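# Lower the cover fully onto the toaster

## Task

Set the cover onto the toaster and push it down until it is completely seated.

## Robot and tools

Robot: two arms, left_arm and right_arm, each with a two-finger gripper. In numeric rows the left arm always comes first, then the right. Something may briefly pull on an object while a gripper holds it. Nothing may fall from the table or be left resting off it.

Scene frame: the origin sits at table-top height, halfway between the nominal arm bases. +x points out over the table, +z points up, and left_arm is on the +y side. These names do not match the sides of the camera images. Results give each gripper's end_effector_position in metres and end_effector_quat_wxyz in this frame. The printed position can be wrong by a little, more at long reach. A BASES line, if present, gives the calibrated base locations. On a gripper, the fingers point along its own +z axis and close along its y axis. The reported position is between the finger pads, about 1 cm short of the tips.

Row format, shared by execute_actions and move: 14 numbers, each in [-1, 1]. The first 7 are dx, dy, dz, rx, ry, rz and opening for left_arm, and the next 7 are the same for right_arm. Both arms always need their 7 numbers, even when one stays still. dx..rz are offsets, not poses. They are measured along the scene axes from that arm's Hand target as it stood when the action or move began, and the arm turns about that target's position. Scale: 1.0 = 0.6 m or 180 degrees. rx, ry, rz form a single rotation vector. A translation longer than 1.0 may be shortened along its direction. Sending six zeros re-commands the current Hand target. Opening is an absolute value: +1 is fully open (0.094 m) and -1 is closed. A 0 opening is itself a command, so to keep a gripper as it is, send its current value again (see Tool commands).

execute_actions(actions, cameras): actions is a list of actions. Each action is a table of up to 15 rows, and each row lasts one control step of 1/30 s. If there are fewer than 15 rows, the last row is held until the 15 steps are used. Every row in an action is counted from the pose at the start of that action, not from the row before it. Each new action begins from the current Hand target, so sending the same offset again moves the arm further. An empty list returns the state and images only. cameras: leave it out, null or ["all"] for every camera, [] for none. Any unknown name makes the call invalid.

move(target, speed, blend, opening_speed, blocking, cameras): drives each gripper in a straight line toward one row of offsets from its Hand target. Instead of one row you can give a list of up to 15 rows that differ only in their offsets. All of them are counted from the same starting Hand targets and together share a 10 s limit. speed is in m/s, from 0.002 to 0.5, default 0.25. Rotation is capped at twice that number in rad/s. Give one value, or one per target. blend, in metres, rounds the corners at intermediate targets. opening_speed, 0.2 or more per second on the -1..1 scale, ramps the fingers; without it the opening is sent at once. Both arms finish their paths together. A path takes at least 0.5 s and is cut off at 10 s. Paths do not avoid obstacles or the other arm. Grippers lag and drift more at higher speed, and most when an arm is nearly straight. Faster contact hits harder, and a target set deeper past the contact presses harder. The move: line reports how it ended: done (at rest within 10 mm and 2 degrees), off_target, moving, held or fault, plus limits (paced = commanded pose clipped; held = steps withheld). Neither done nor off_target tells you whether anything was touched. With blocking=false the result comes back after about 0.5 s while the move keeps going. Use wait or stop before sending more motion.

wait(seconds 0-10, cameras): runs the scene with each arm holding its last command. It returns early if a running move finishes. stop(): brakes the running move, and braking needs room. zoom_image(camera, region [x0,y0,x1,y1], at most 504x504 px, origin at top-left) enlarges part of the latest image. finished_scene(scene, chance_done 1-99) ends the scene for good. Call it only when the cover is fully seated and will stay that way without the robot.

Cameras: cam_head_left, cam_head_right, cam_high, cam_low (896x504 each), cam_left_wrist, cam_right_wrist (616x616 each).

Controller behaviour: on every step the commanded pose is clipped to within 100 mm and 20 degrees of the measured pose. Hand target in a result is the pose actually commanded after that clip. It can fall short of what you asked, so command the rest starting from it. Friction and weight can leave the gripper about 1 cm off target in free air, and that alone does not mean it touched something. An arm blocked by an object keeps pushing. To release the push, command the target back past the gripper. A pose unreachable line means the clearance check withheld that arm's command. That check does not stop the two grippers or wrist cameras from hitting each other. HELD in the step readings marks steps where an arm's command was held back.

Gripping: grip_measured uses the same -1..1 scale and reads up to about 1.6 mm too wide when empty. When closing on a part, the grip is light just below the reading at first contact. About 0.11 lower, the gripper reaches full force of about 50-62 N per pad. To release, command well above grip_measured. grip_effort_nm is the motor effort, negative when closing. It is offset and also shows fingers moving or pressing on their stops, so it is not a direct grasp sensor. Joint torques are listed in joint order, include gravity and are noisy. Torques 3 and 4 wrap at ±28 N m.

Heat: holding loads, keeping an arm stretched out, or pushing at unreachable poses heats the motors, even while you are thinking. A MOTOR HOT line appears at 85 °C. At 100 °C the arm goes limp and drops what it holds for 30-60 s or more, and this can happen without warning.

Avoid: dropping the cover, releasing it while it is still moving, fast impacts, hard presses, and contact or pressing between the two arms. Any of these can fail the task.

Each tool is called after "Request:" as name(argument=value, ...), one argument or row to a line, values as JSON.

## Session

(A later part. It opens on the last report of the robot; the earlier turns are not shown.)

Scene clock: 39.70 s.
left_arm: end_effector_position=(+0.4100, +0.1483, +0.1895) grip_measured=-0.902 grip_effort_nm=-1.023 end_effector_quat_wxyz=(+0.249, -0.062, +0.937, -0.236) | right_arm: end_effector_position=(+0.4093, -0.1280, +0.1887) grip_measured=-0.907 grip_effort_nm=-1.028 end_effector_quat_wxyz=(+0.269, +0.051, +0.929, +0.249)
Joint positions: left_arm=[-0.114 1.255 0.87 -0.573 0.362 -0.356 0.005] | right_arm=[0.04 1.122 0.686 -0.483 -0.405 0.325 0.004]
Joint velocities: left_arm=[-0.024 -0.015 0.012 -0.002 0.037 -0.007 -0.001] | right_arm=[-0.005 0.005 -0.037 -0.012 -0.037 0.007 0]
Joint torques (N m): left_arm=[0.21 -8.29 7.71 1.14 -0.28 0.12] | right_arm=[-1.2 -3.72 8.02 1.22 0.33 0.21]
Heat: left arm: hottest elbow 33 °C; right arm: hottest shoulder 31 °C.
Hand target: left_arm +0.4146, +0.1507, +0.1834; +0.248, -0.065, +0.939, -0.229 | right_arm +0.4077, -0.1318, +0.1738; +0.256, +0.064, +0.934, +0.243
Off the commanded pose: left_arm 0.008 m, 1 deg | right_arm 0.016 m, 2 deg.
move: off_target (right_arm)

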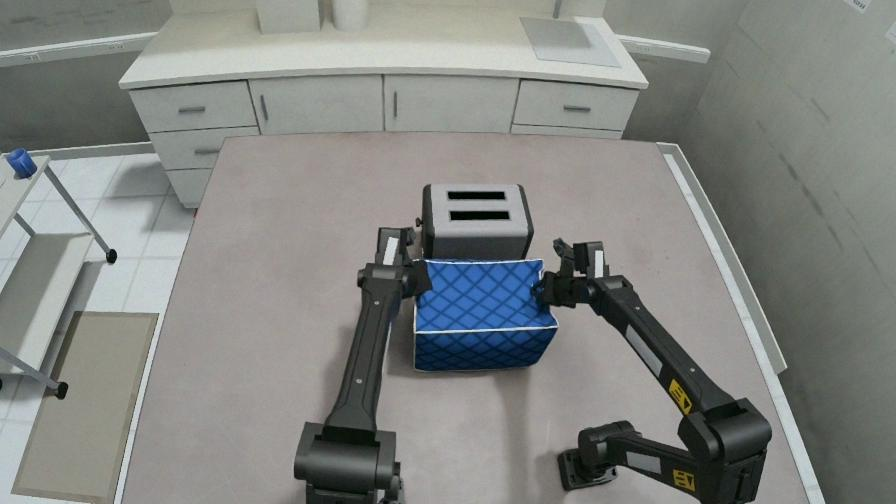

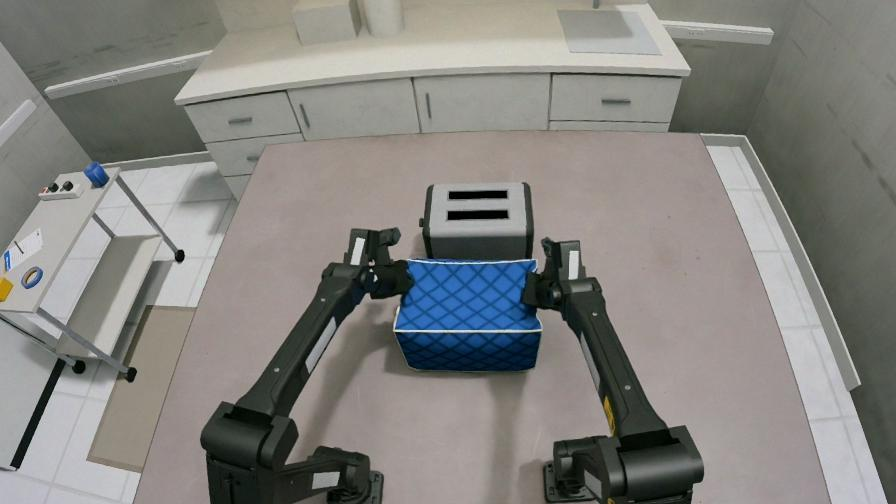

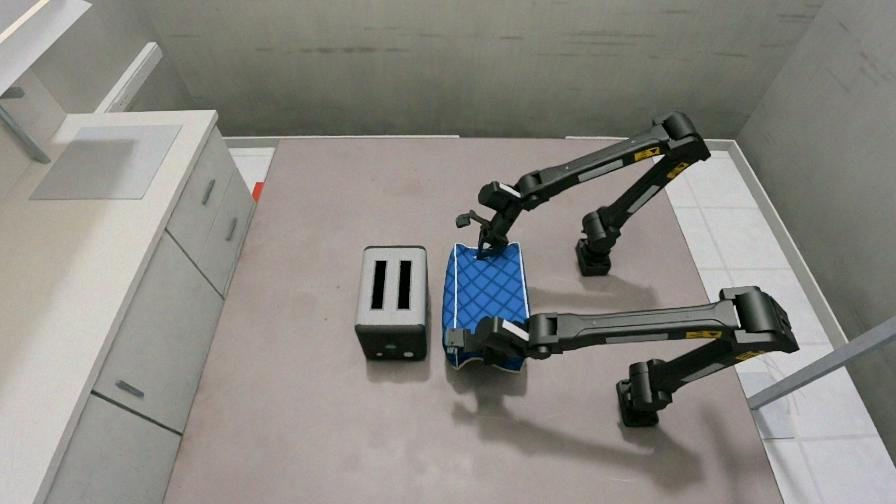

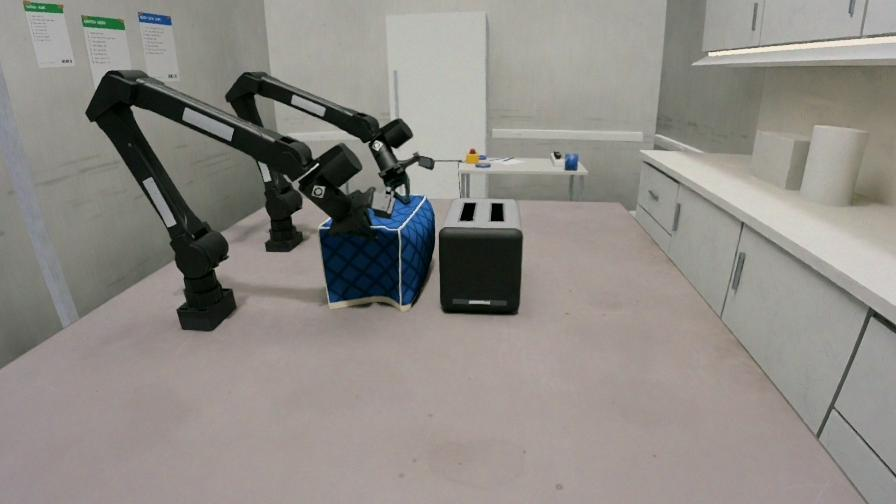

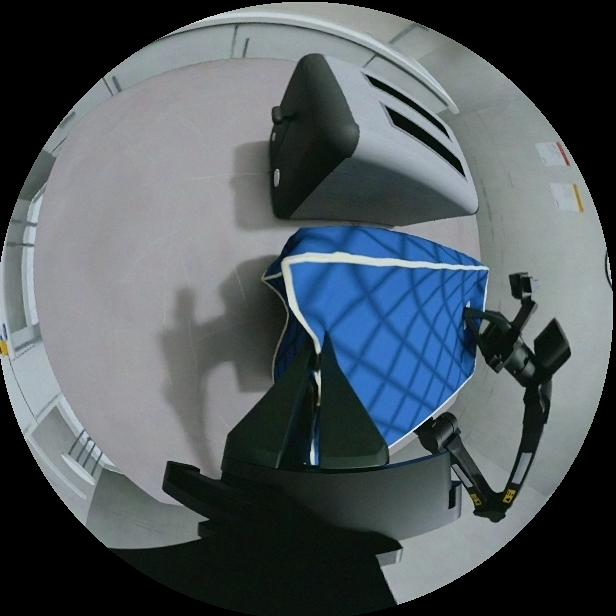

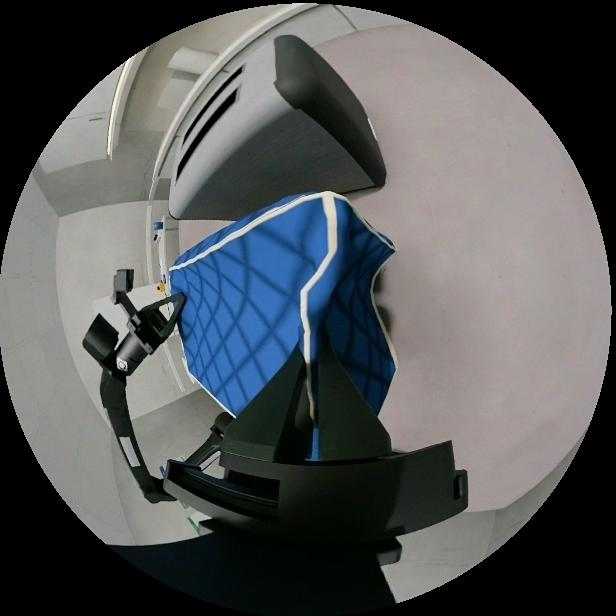

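Request:
move(
  target=[0,0,0.25,0,0,0,-1,0,0,0.28,0,0,0,-1],
  speed=0.12,
  cameras=[],
)

Request:
move(
  target=[0,0.05,0.25,0.3,0,0,-1,0.01,-0.07,0.25,-0.3,0,0,-1],
  speed=0.2,
)

Scene clock: 49.37 s.
left_arm: end_effector_position=(+0.4062, +0.1453, +0.2993) grip_measured=-0.902 grip_effort_nm=-1.018 end_effector_quat_wxyz=(+0.216, -0.069, +0.946, -0.232) | right_arm: end_effector_position=(+0.3984, -0.1282, +0.3061) grip_measured=-0.910 grip_effort_nm=-1.038 end_effector_quat_wxyz=(+0.222, +0.065, +0.942, +0.244)
Joint positions: left_arm=[-0.121 1.21 1.152 -0.966 0.363 -0.363 0.005] | right_arm=[0.041 1.048 0.99 -0.959 -0.406 0.332 0.004]
Joint velocities: left_arm=[0.005 0.005 -0.007 -0.017 -0.037 -0.022 0.001] | right_arm=[-0.005 -0.005 -0.022 -0.002 0.037 -0.007 0]
Joint torques (N m): left_arm=[0.21 -11.75 11.64 0.35 -0.44 0.1] | right_arm=[-1.32 -6.07 15.39 0.76 0.33 0.13]
Heat: left arm: hottest elbow 34 °C; right arm: hottest shoulder 31 °C.
Hand target: left_arm +0.4145, +0.1481, +0.3329; +0.248, -0.065, +0.939, -0.229 | right_arm +0.4098, -0.1316, +0.3420; +0.256, +0.064, +0.934, +0.243
Off the commanded pose: left_arm 0.035 m, 4 deg | right_arm 0.037 m, 4 deg.
move: off_target (left_arm, right_arm)
No camera images: "cameras" was empty.

Scene clock: 52.40 s.
left_arm: end_effector_position=(+0.4102, +0.1352, +0.4605) grip_measured=-0.902 grip_effort_nm=-1.028 end_effector_quat_wxyz=(+0.254, +0.069, +0.948, +0.179) | right_arm: end_effector_position=(+0.4163, -0.1360, +0.4651) grip_measured=-0.910 grip_effort_nm=-1.038 end_effector_quat_wxyz=(+0.255, -0.075, +0.951, -0.159)
Joint positions: left_arm=[-0.457 1.387 1.761 -1.565 -0.518 -0.205 0.005] | right_arm=[0.367 1.225 1.574 -1.502 0.46 0.147 0.004]
Joint velocities: left_arm=[-0.005 -0.005 -0.002 0.002 -0.007 -0.051 0.001] | right_arm=[0.005 -0.015 0.007 -0.002 0.066 -0.037 0.001]
Joint torques (N m): left_arm=[3.72 -12.75 10.14 -0.95 -2.8 0.45] | right_arm=[-5.36 -7.12 13.81 -0.75 3.13 -0.26]
Heat: left arm: hottest elbow 34 °C; right arm: hottest shoulder 31 °C.
Hand target: left_arm +0.4148, +0.1762, +0.4821; +0.252, +0.053, +0.940, +0.222 | right_arm +0.4182, -0.1734, +0.4913; +0.258, -0.058, +0.943, -0.204
Off the commanded pose: left_arm 0.049 m, 5 deg | right_arm 0.046 m, 6 deg.
move: off_target (left_arm, right_arm)

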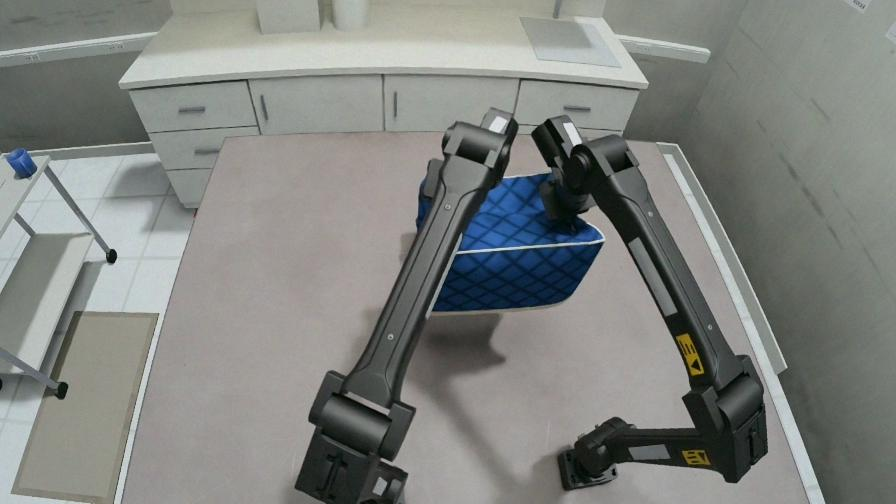

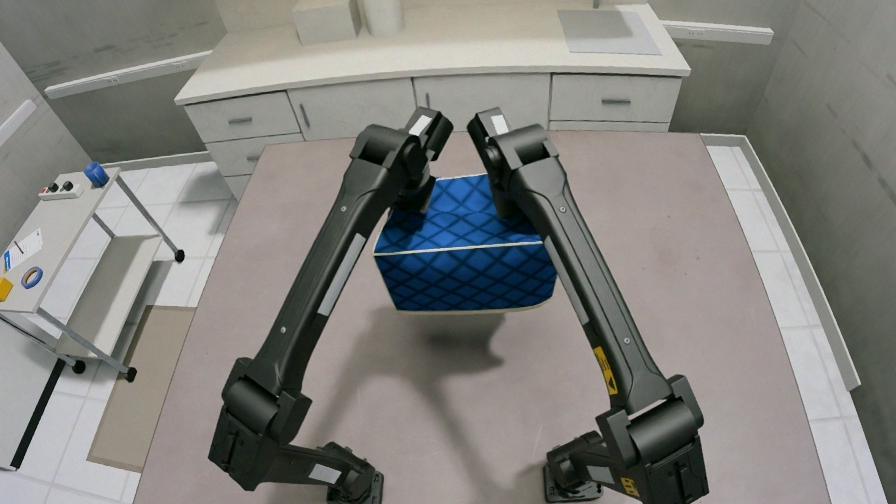

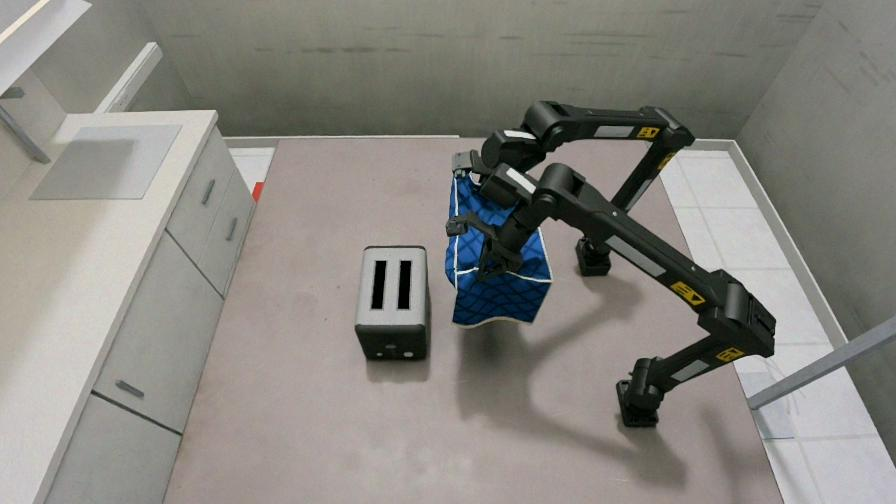

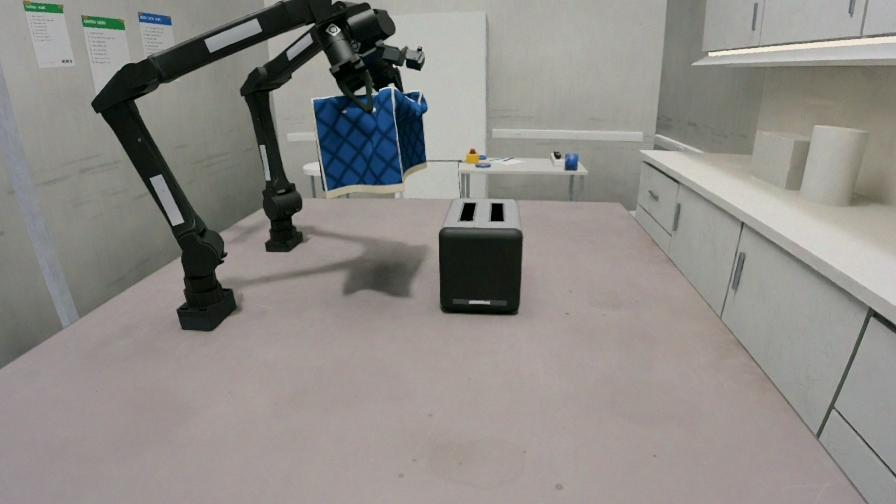

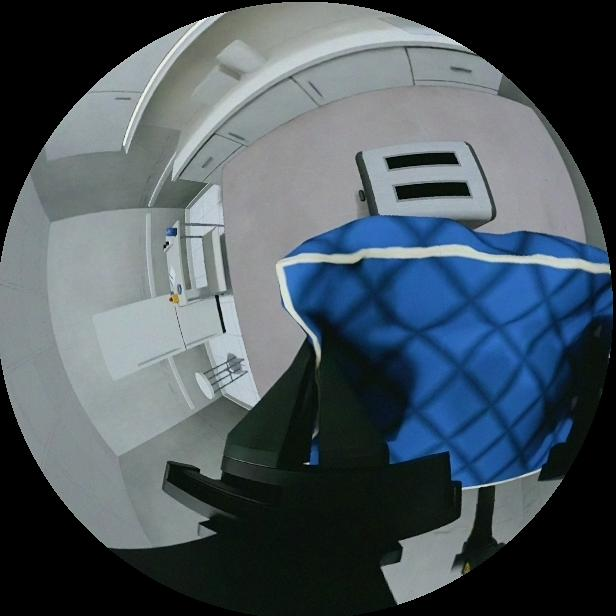

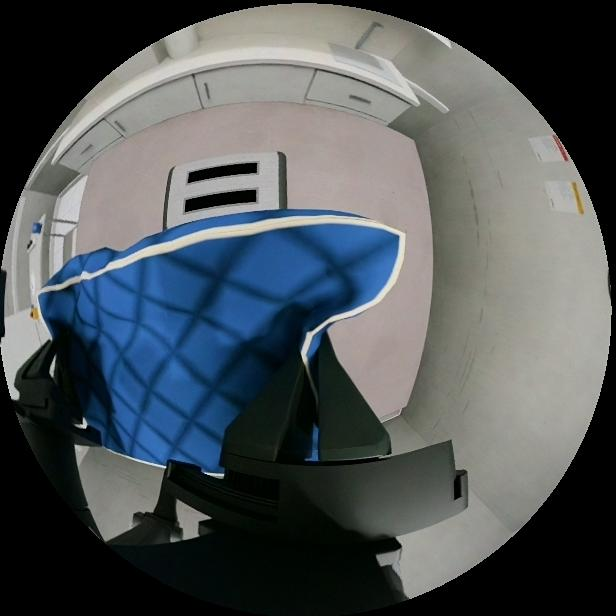

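Request:
move(
  target=[0.37,0.01,0,0,0,0,-1,0.36,-0.04,0,0,0,0,-1],
  speed=0.15,
)

Request:
zoom_image(
  camera="cam_low",
  region=[360, 70, 580, 340],
)

Request:
zoom_image(
  camera="cam_head_left",
  region=[360, 70, 620, 300],
)

Request:
zoom_image(
  camera="cam_head_right",
  region=[360, 70, 620, 300],
)

Scene clock: 60.83 s.
left_arm: end_effector_position=(+0.6236, +0.1173, +0.4701) grip_measured=-0.902 grip_effort_nm=-1.038 end_effector_quat_wxyz=(+0.274, +0.092, +0.938, +0.192) | right_arm: end_effector_position=(+0.6222, -0.1447, +0.4734) grip_measured=-0.910 grip_effort_nm=-1.038 end_effector_quat_wxyz=(+0.263, -0.083, +0.945, -0.176)
Joint positions: left_arm=[-0.335 2.026 2.622 -1.672 -0.49 -0.009 0.005] | right_arm=[0.21 1.735 2.138 -1.471 0.421 -0.038 0.004]
Joint velocities: left_arm=[-0.005 0.005 -0.002 -0.007 0.007 -0.081 0.001] | right_arm=[-0.024 -0.005 -0.012 -0.002 -0.007 -0.022 0]
Joint torques (N m): left_arm=[6.3 -21.07 10.1 -0.03 -1.59 0.32] | right_arm=[-7 -12.69 14.06 0.17 1.69 -0.24]
Heat: left arm: hottest elbow 35 °C; right arm: hottest wrist yaw 33 °C.
Hand target: left_arm +0.6380, +0.1813, +0.4845; +0.253, +0.053, +0.940, +0.222 | right_arm +0.6341, -0.1966, +0.4877; +0.258, -0.058, +0.942, -0.206
Off the commanded pose: left_arm 0.067 m, 6 deg | right_arm 0.057 m, 4 deg.
joint sent to its limit (left arm) — joint 4 (wrist pitch), lower limit. The joint targets are off in position, not in orientation.
move: off_target (left_arm, right_arm)

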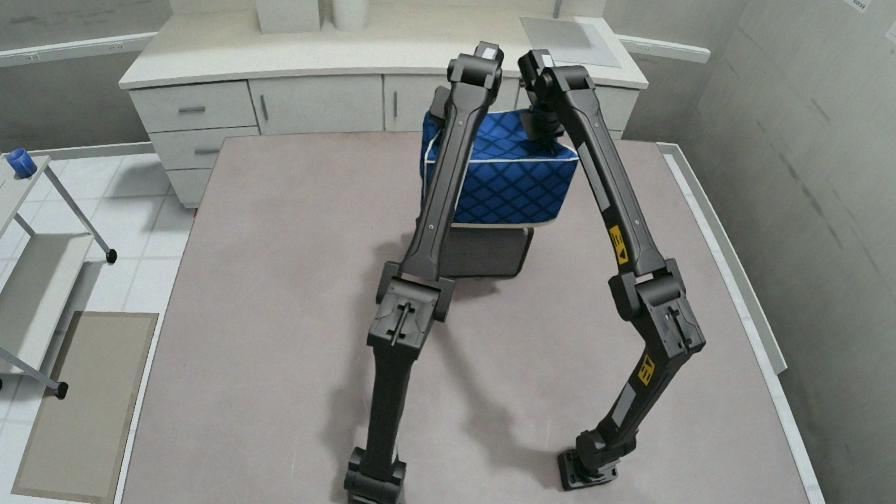

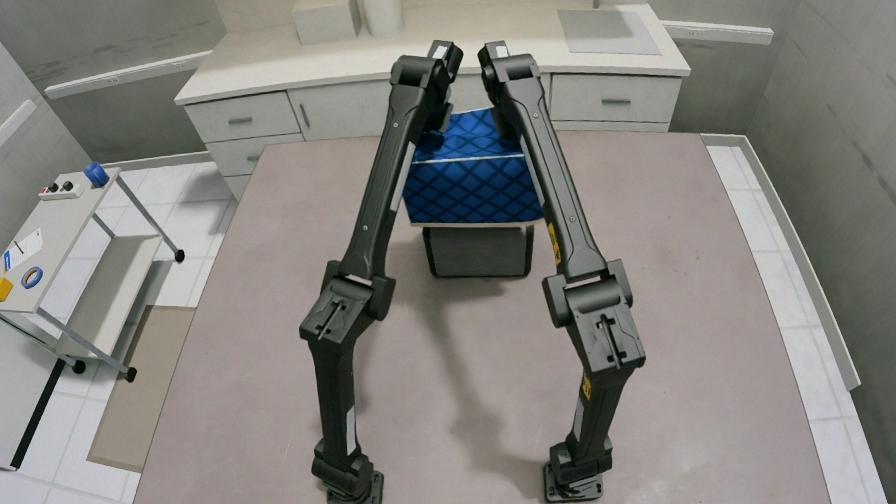

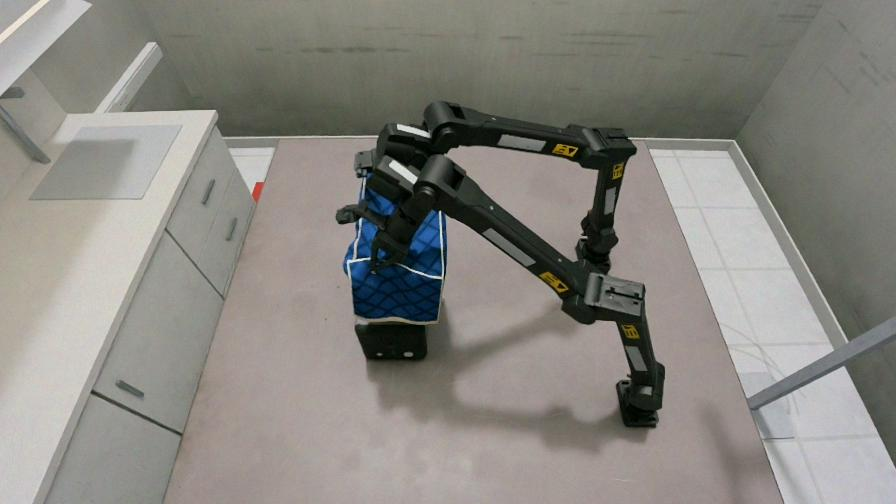

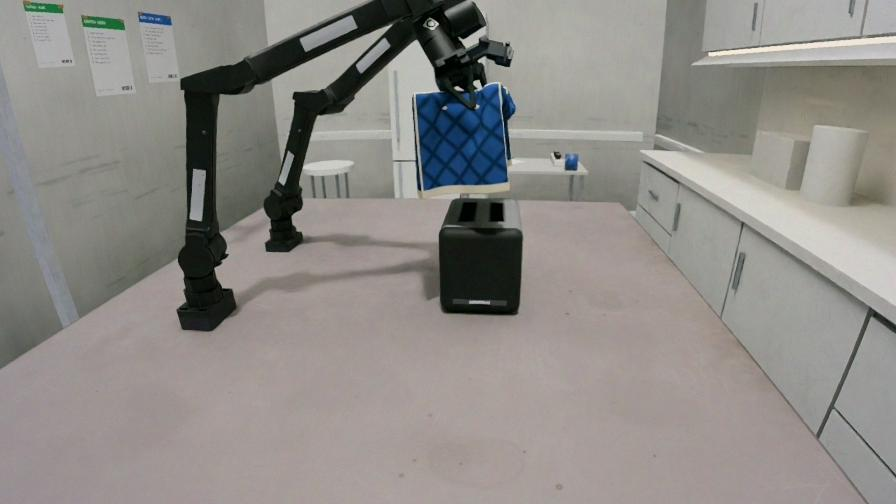

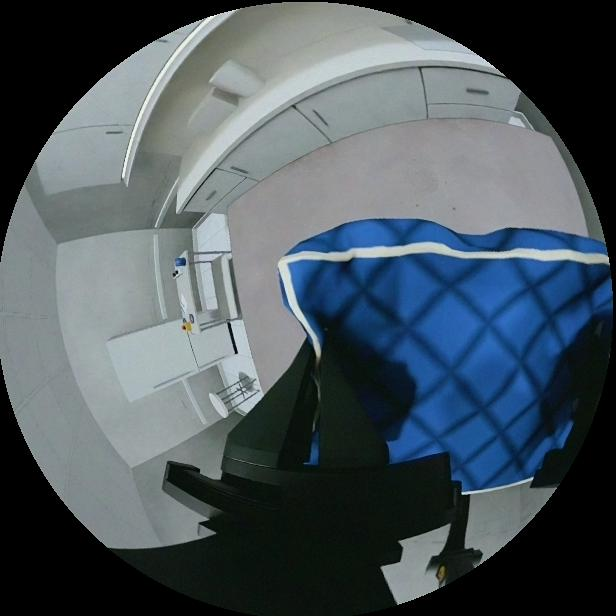

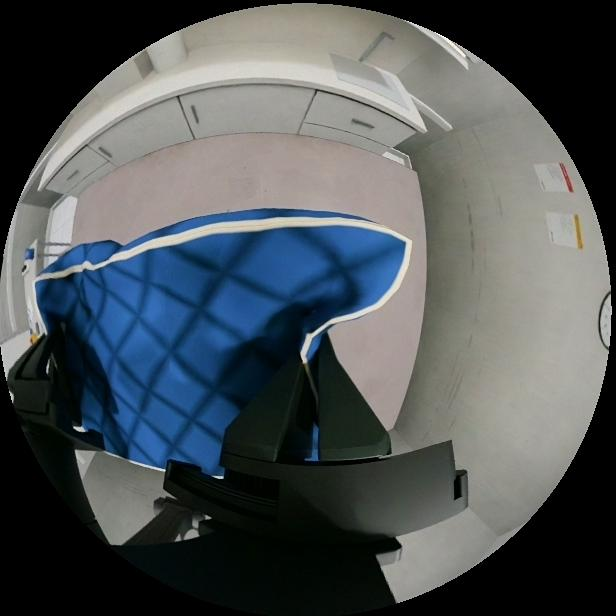

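Scaled by 1.867.

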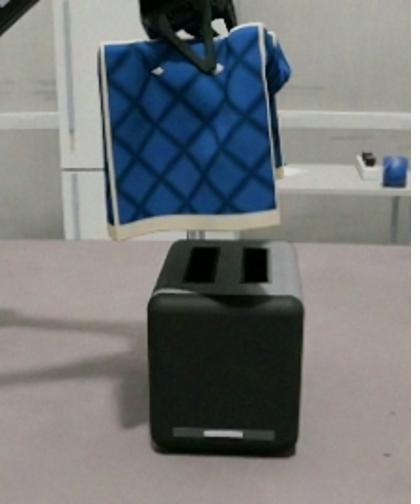

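Scaled by 1.938.

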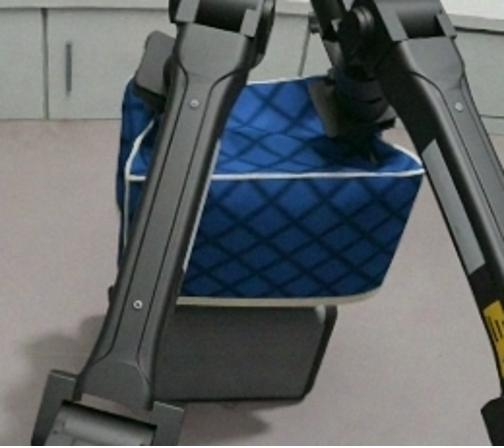

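Scaled by 1.938.

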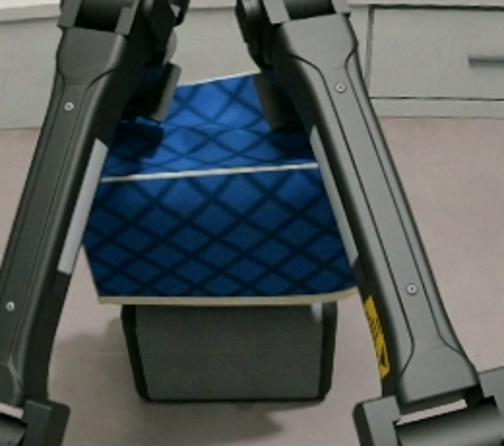

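Request:
move(
  target=[0.045,0,-0.04,0,0,0,-1,0.05,0,-0.04,0,0,0,-1],
  speed=0.08,
  cameras=["cam_head_left","cam_head_right","cam_low","cam_high"],
)

Request:
zoom_image(
  camera="cam_low",
  region=[360, 70, 580, 340],
)

Request:
zoom_image(
  camera="cam_high",
  region=[300, 140, 500, 380],
)

Scene clock: 67.90 s.
left_arm: end_effector_position=(+0.6518, +0.1160, +0.4431) grip_measured=-0.902 grip_effort_nm=-1.023 end_effector_quat_wxyz=(+0.267, +0.092, +0.939, +0.194) | right_arm: end_effector_position=(+0.6498, -0.1447, +0.4459) grip_measured=-0.910 grip_effort_nm=-1.043 end_effector_quat_wxyz=(+0.256, -0.083, +0.946, -0.179)
Joint positions: left_arm=[-0.323 2.121 2.708 -1.675 -0.487 0 0.005] | right_arm=[0.2 1.8 2.154 -1.435 0.421 -0.045 0.004]
Joint velocities: left_arm=[0.005 -0.005 -0.022 -0.002 -0.022 0.051 0.001] | right_arm=[-0.015 -0.005 0.007 -0.002 -0.007 -0.066 -0.001]
Joint torques (N m): left_arm=[6.48 -22.65 10.17 0.1 -1.5 0.23] | right_arm=[-6.77 -13.86 14.17 0.54 1.58 -0.24]
Heat: left arm: hottest elbow 36 °C; right arm: hottest wrist yaw 33 °C.
Hand target: left_arm +0.6650, +0.1815, +0.4607; +0.253, +0.053, +0.940, +0.222 | right_arm +0.6637, -0.1965, +0.4632; +0.258, -0.058, +0.942, -0.206
Off the commanded pose: left_arm 0.069 m, 6 deg | right_arm 0.057 m, 4 deg.
joint sent to its limit (left arm) — joint 4 (wrist pitch), lower limit. The joint targets are off in position, not in orientation.
move: off_target (left_arm, right_arm)
Images, in order (width x height): cam_head_left 896x504, cam_head_right 896x504, cam_high 896x504, cam_low 896x504.

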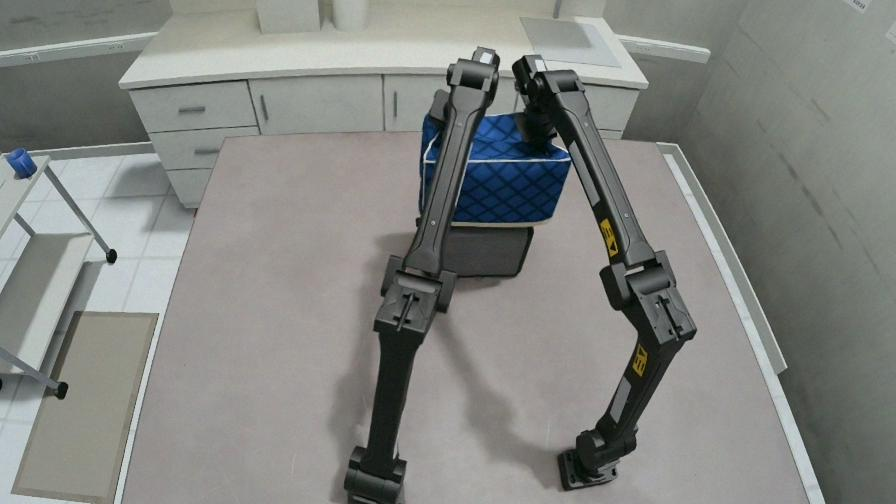

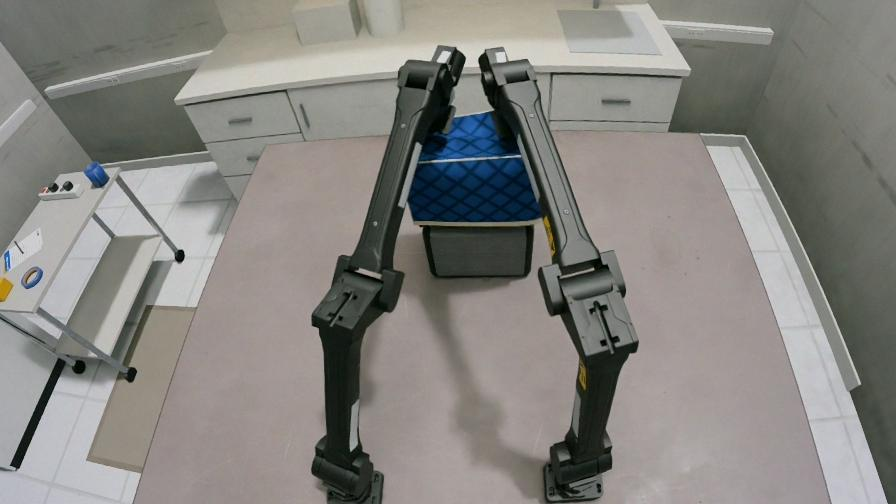

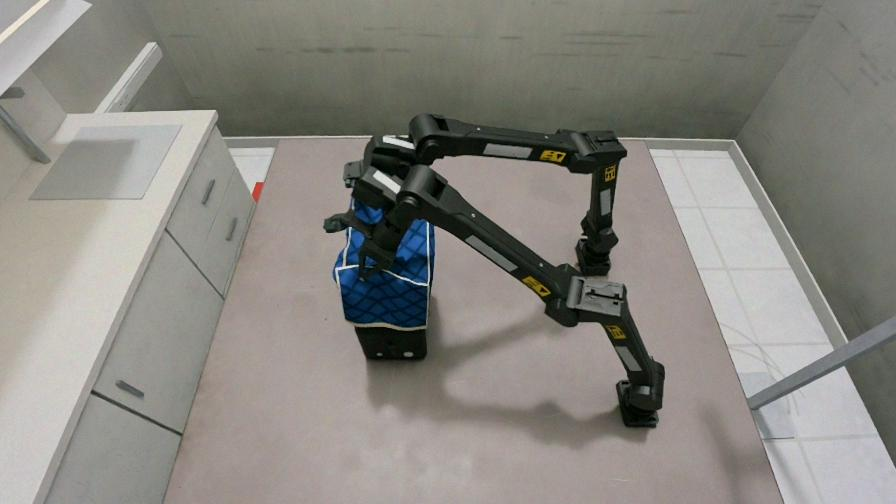

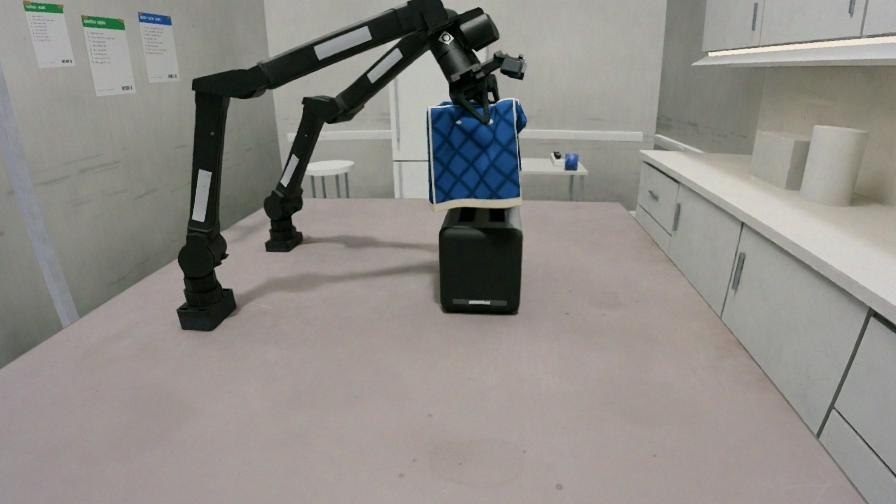

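Scaled by 1.867.

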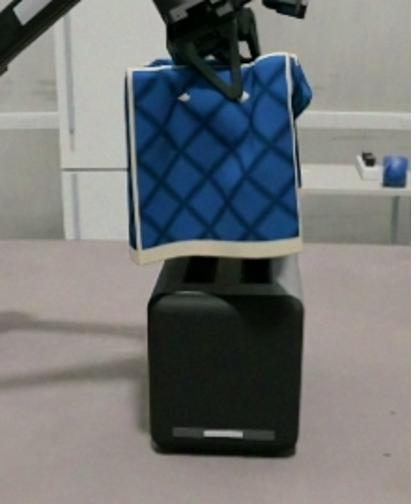

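Scaled by 2.100.

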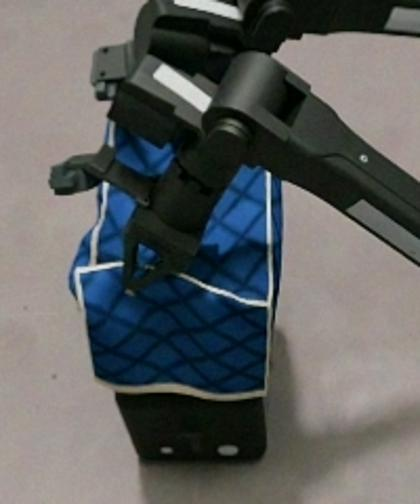

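Request:
move(
  target=[0.012,0,-0.08,0,0,0,-1,0.012,0,-0.08,0,0,0,-1],
  speed=0.06,
  cameras=["cam_head_left","cam_head_right","cam_low","cam_high"],
)

Request:
zoom_image(
  camera="cam_low",
  region=[360, 70, 580, 340],
)

Request:
zoom_image(
  camera="cam_high",
  region=[300, 140, 500, 380],
)

Request:
zoom_image(
  camera="cam_head_left",
  region=[360, 70, 620, 300],
)

Request:
zoom_image(
  camera="cam_head_right",
  region=[360, 70, 620, 300],
)

Scene clock: 75.37 s.
left_arm: end_effector_position=(+0.6678, +0.1148, +0.3815) grip_measured=-0.902 grip_effort_nm=-1.023 end_effector_quat_wxyz=(+0.240, +0.097, +0.945, +0.201) | right_arm: end_effector_position=(+0.6668, -0.1429, +0.4134) grip_measured=-0.910 grip_effort_nm=-1.033 end_effector_quat_wxyz=(+0.269, -0.080, +0.943, -0.178)
Joint positions: left_arm=[-0.318 2.101 2.507 -1.549 -0.488 0 0.005] | right_arm=[0.196 1.8 2.056 -1.307 0.421 -0.05 0.004]
Joint velocities: left_arm=[-0.015 -0.005 -0.007 -0.002 -0.037 0.022 0] | right_arm=[0.005 -0.015 -0.007 -0.022 -0.022 -0.081 0.001]
Joint torques (N m): left_arm=[6.12 -27.63 7.16 0.8 -1.46 0.09] | right_arm=[-6.71 -15.74 8.88 0.79 1.5 -0.19]
Heat: left arm: hottest elbow 37 °C; right arm: hottest shoulder 32 °C.
Hand target: left_arm +0.6719, +0.1825, +0.4124; +0.253, +0.053, +0.940, +0.222 | right_arm +0.6702, -0.1967, +0.4151; +0.258, -0.058, +0.942, -0.206
Off the commanded pose: left_arm 0.074 m, 6 deg | right_arm 0.054 m, 4 deg.
move: off_target (left_arm, right_arm)
Images, in order (width x height): cam_head_left 896x504, cam_head_right 896x504, cam_high 896x504, cam_low 896x504.

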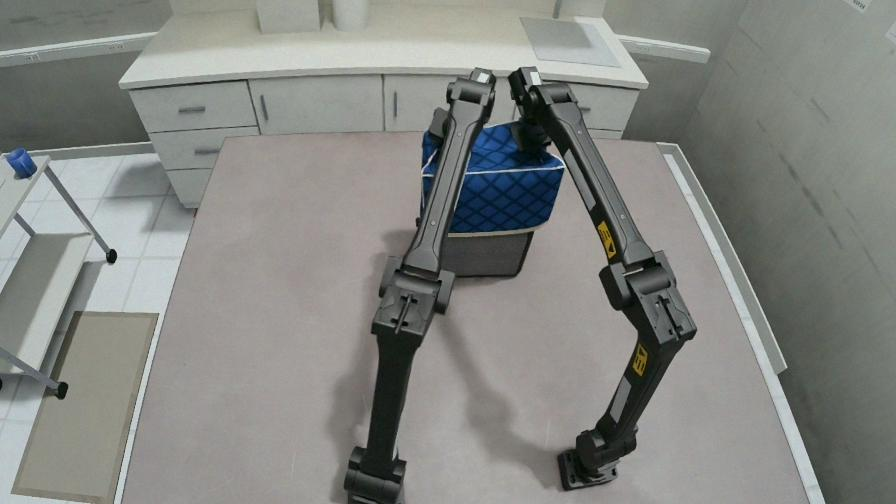

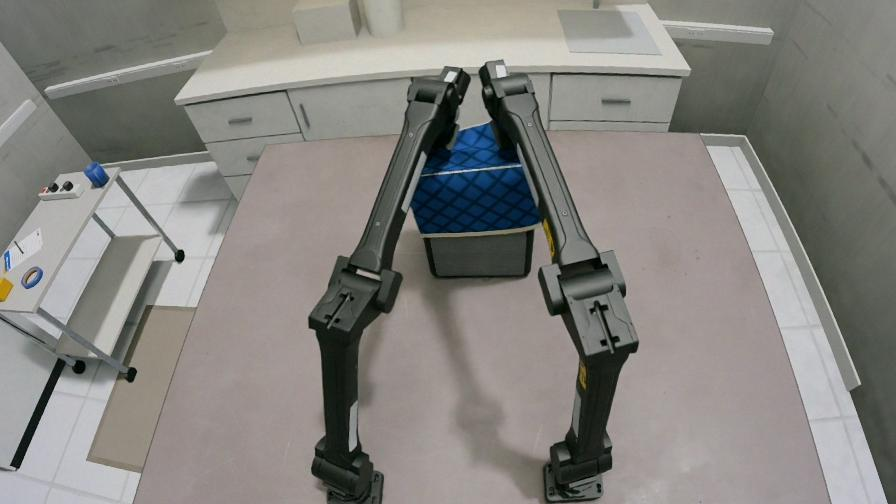

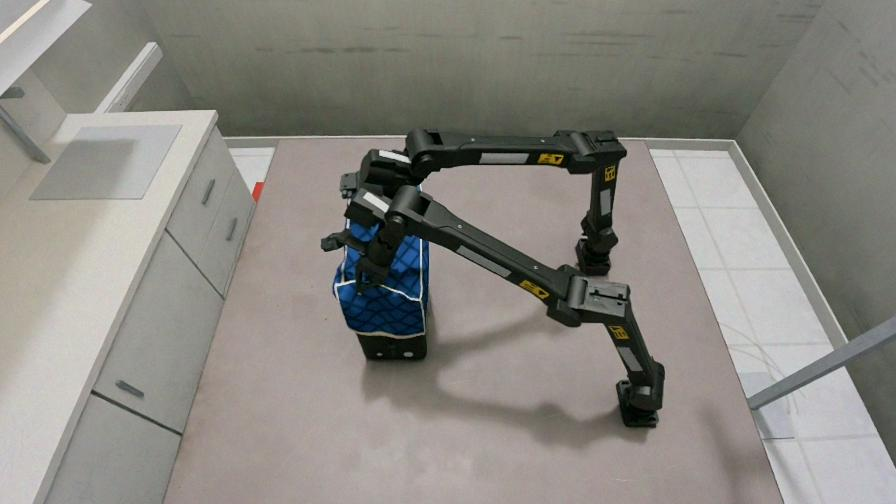

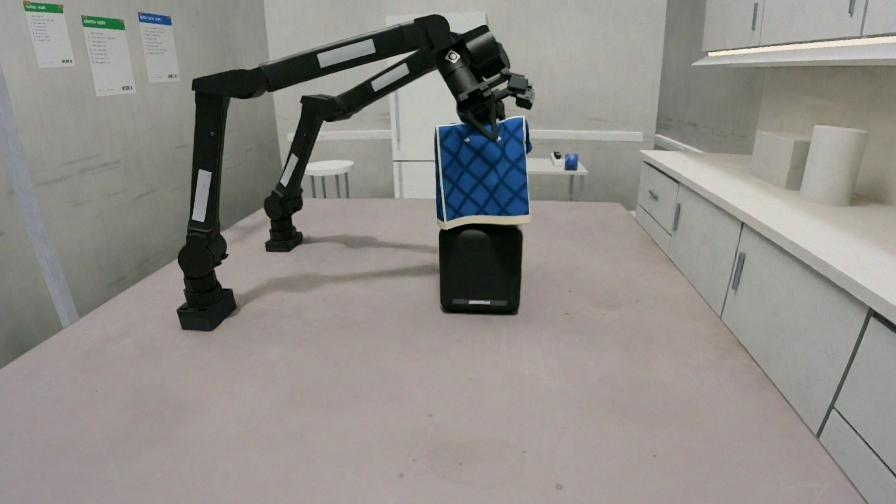

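Scaled by 1.867.

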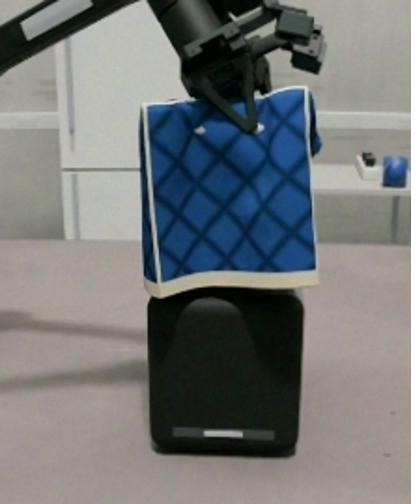

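Scaled by 2.100.

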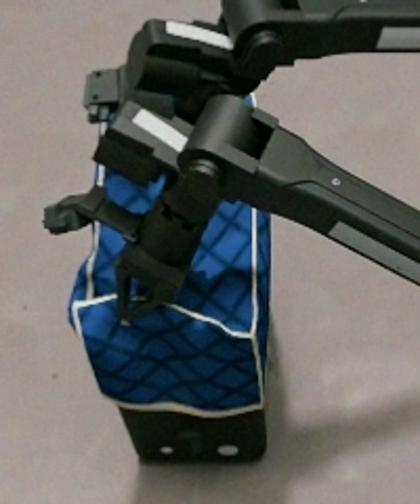

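Scaled by 1.938.

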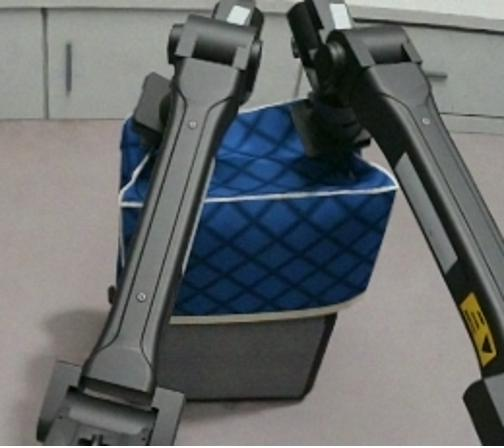

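Scaled by 1.938.

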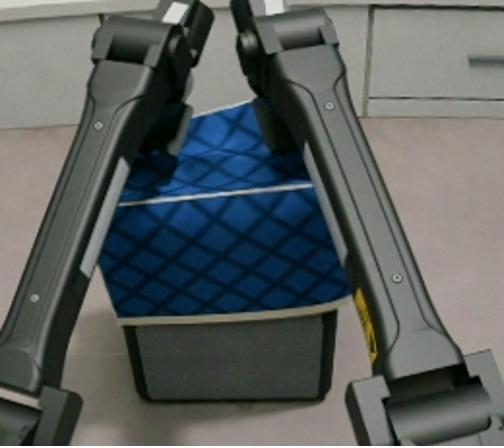

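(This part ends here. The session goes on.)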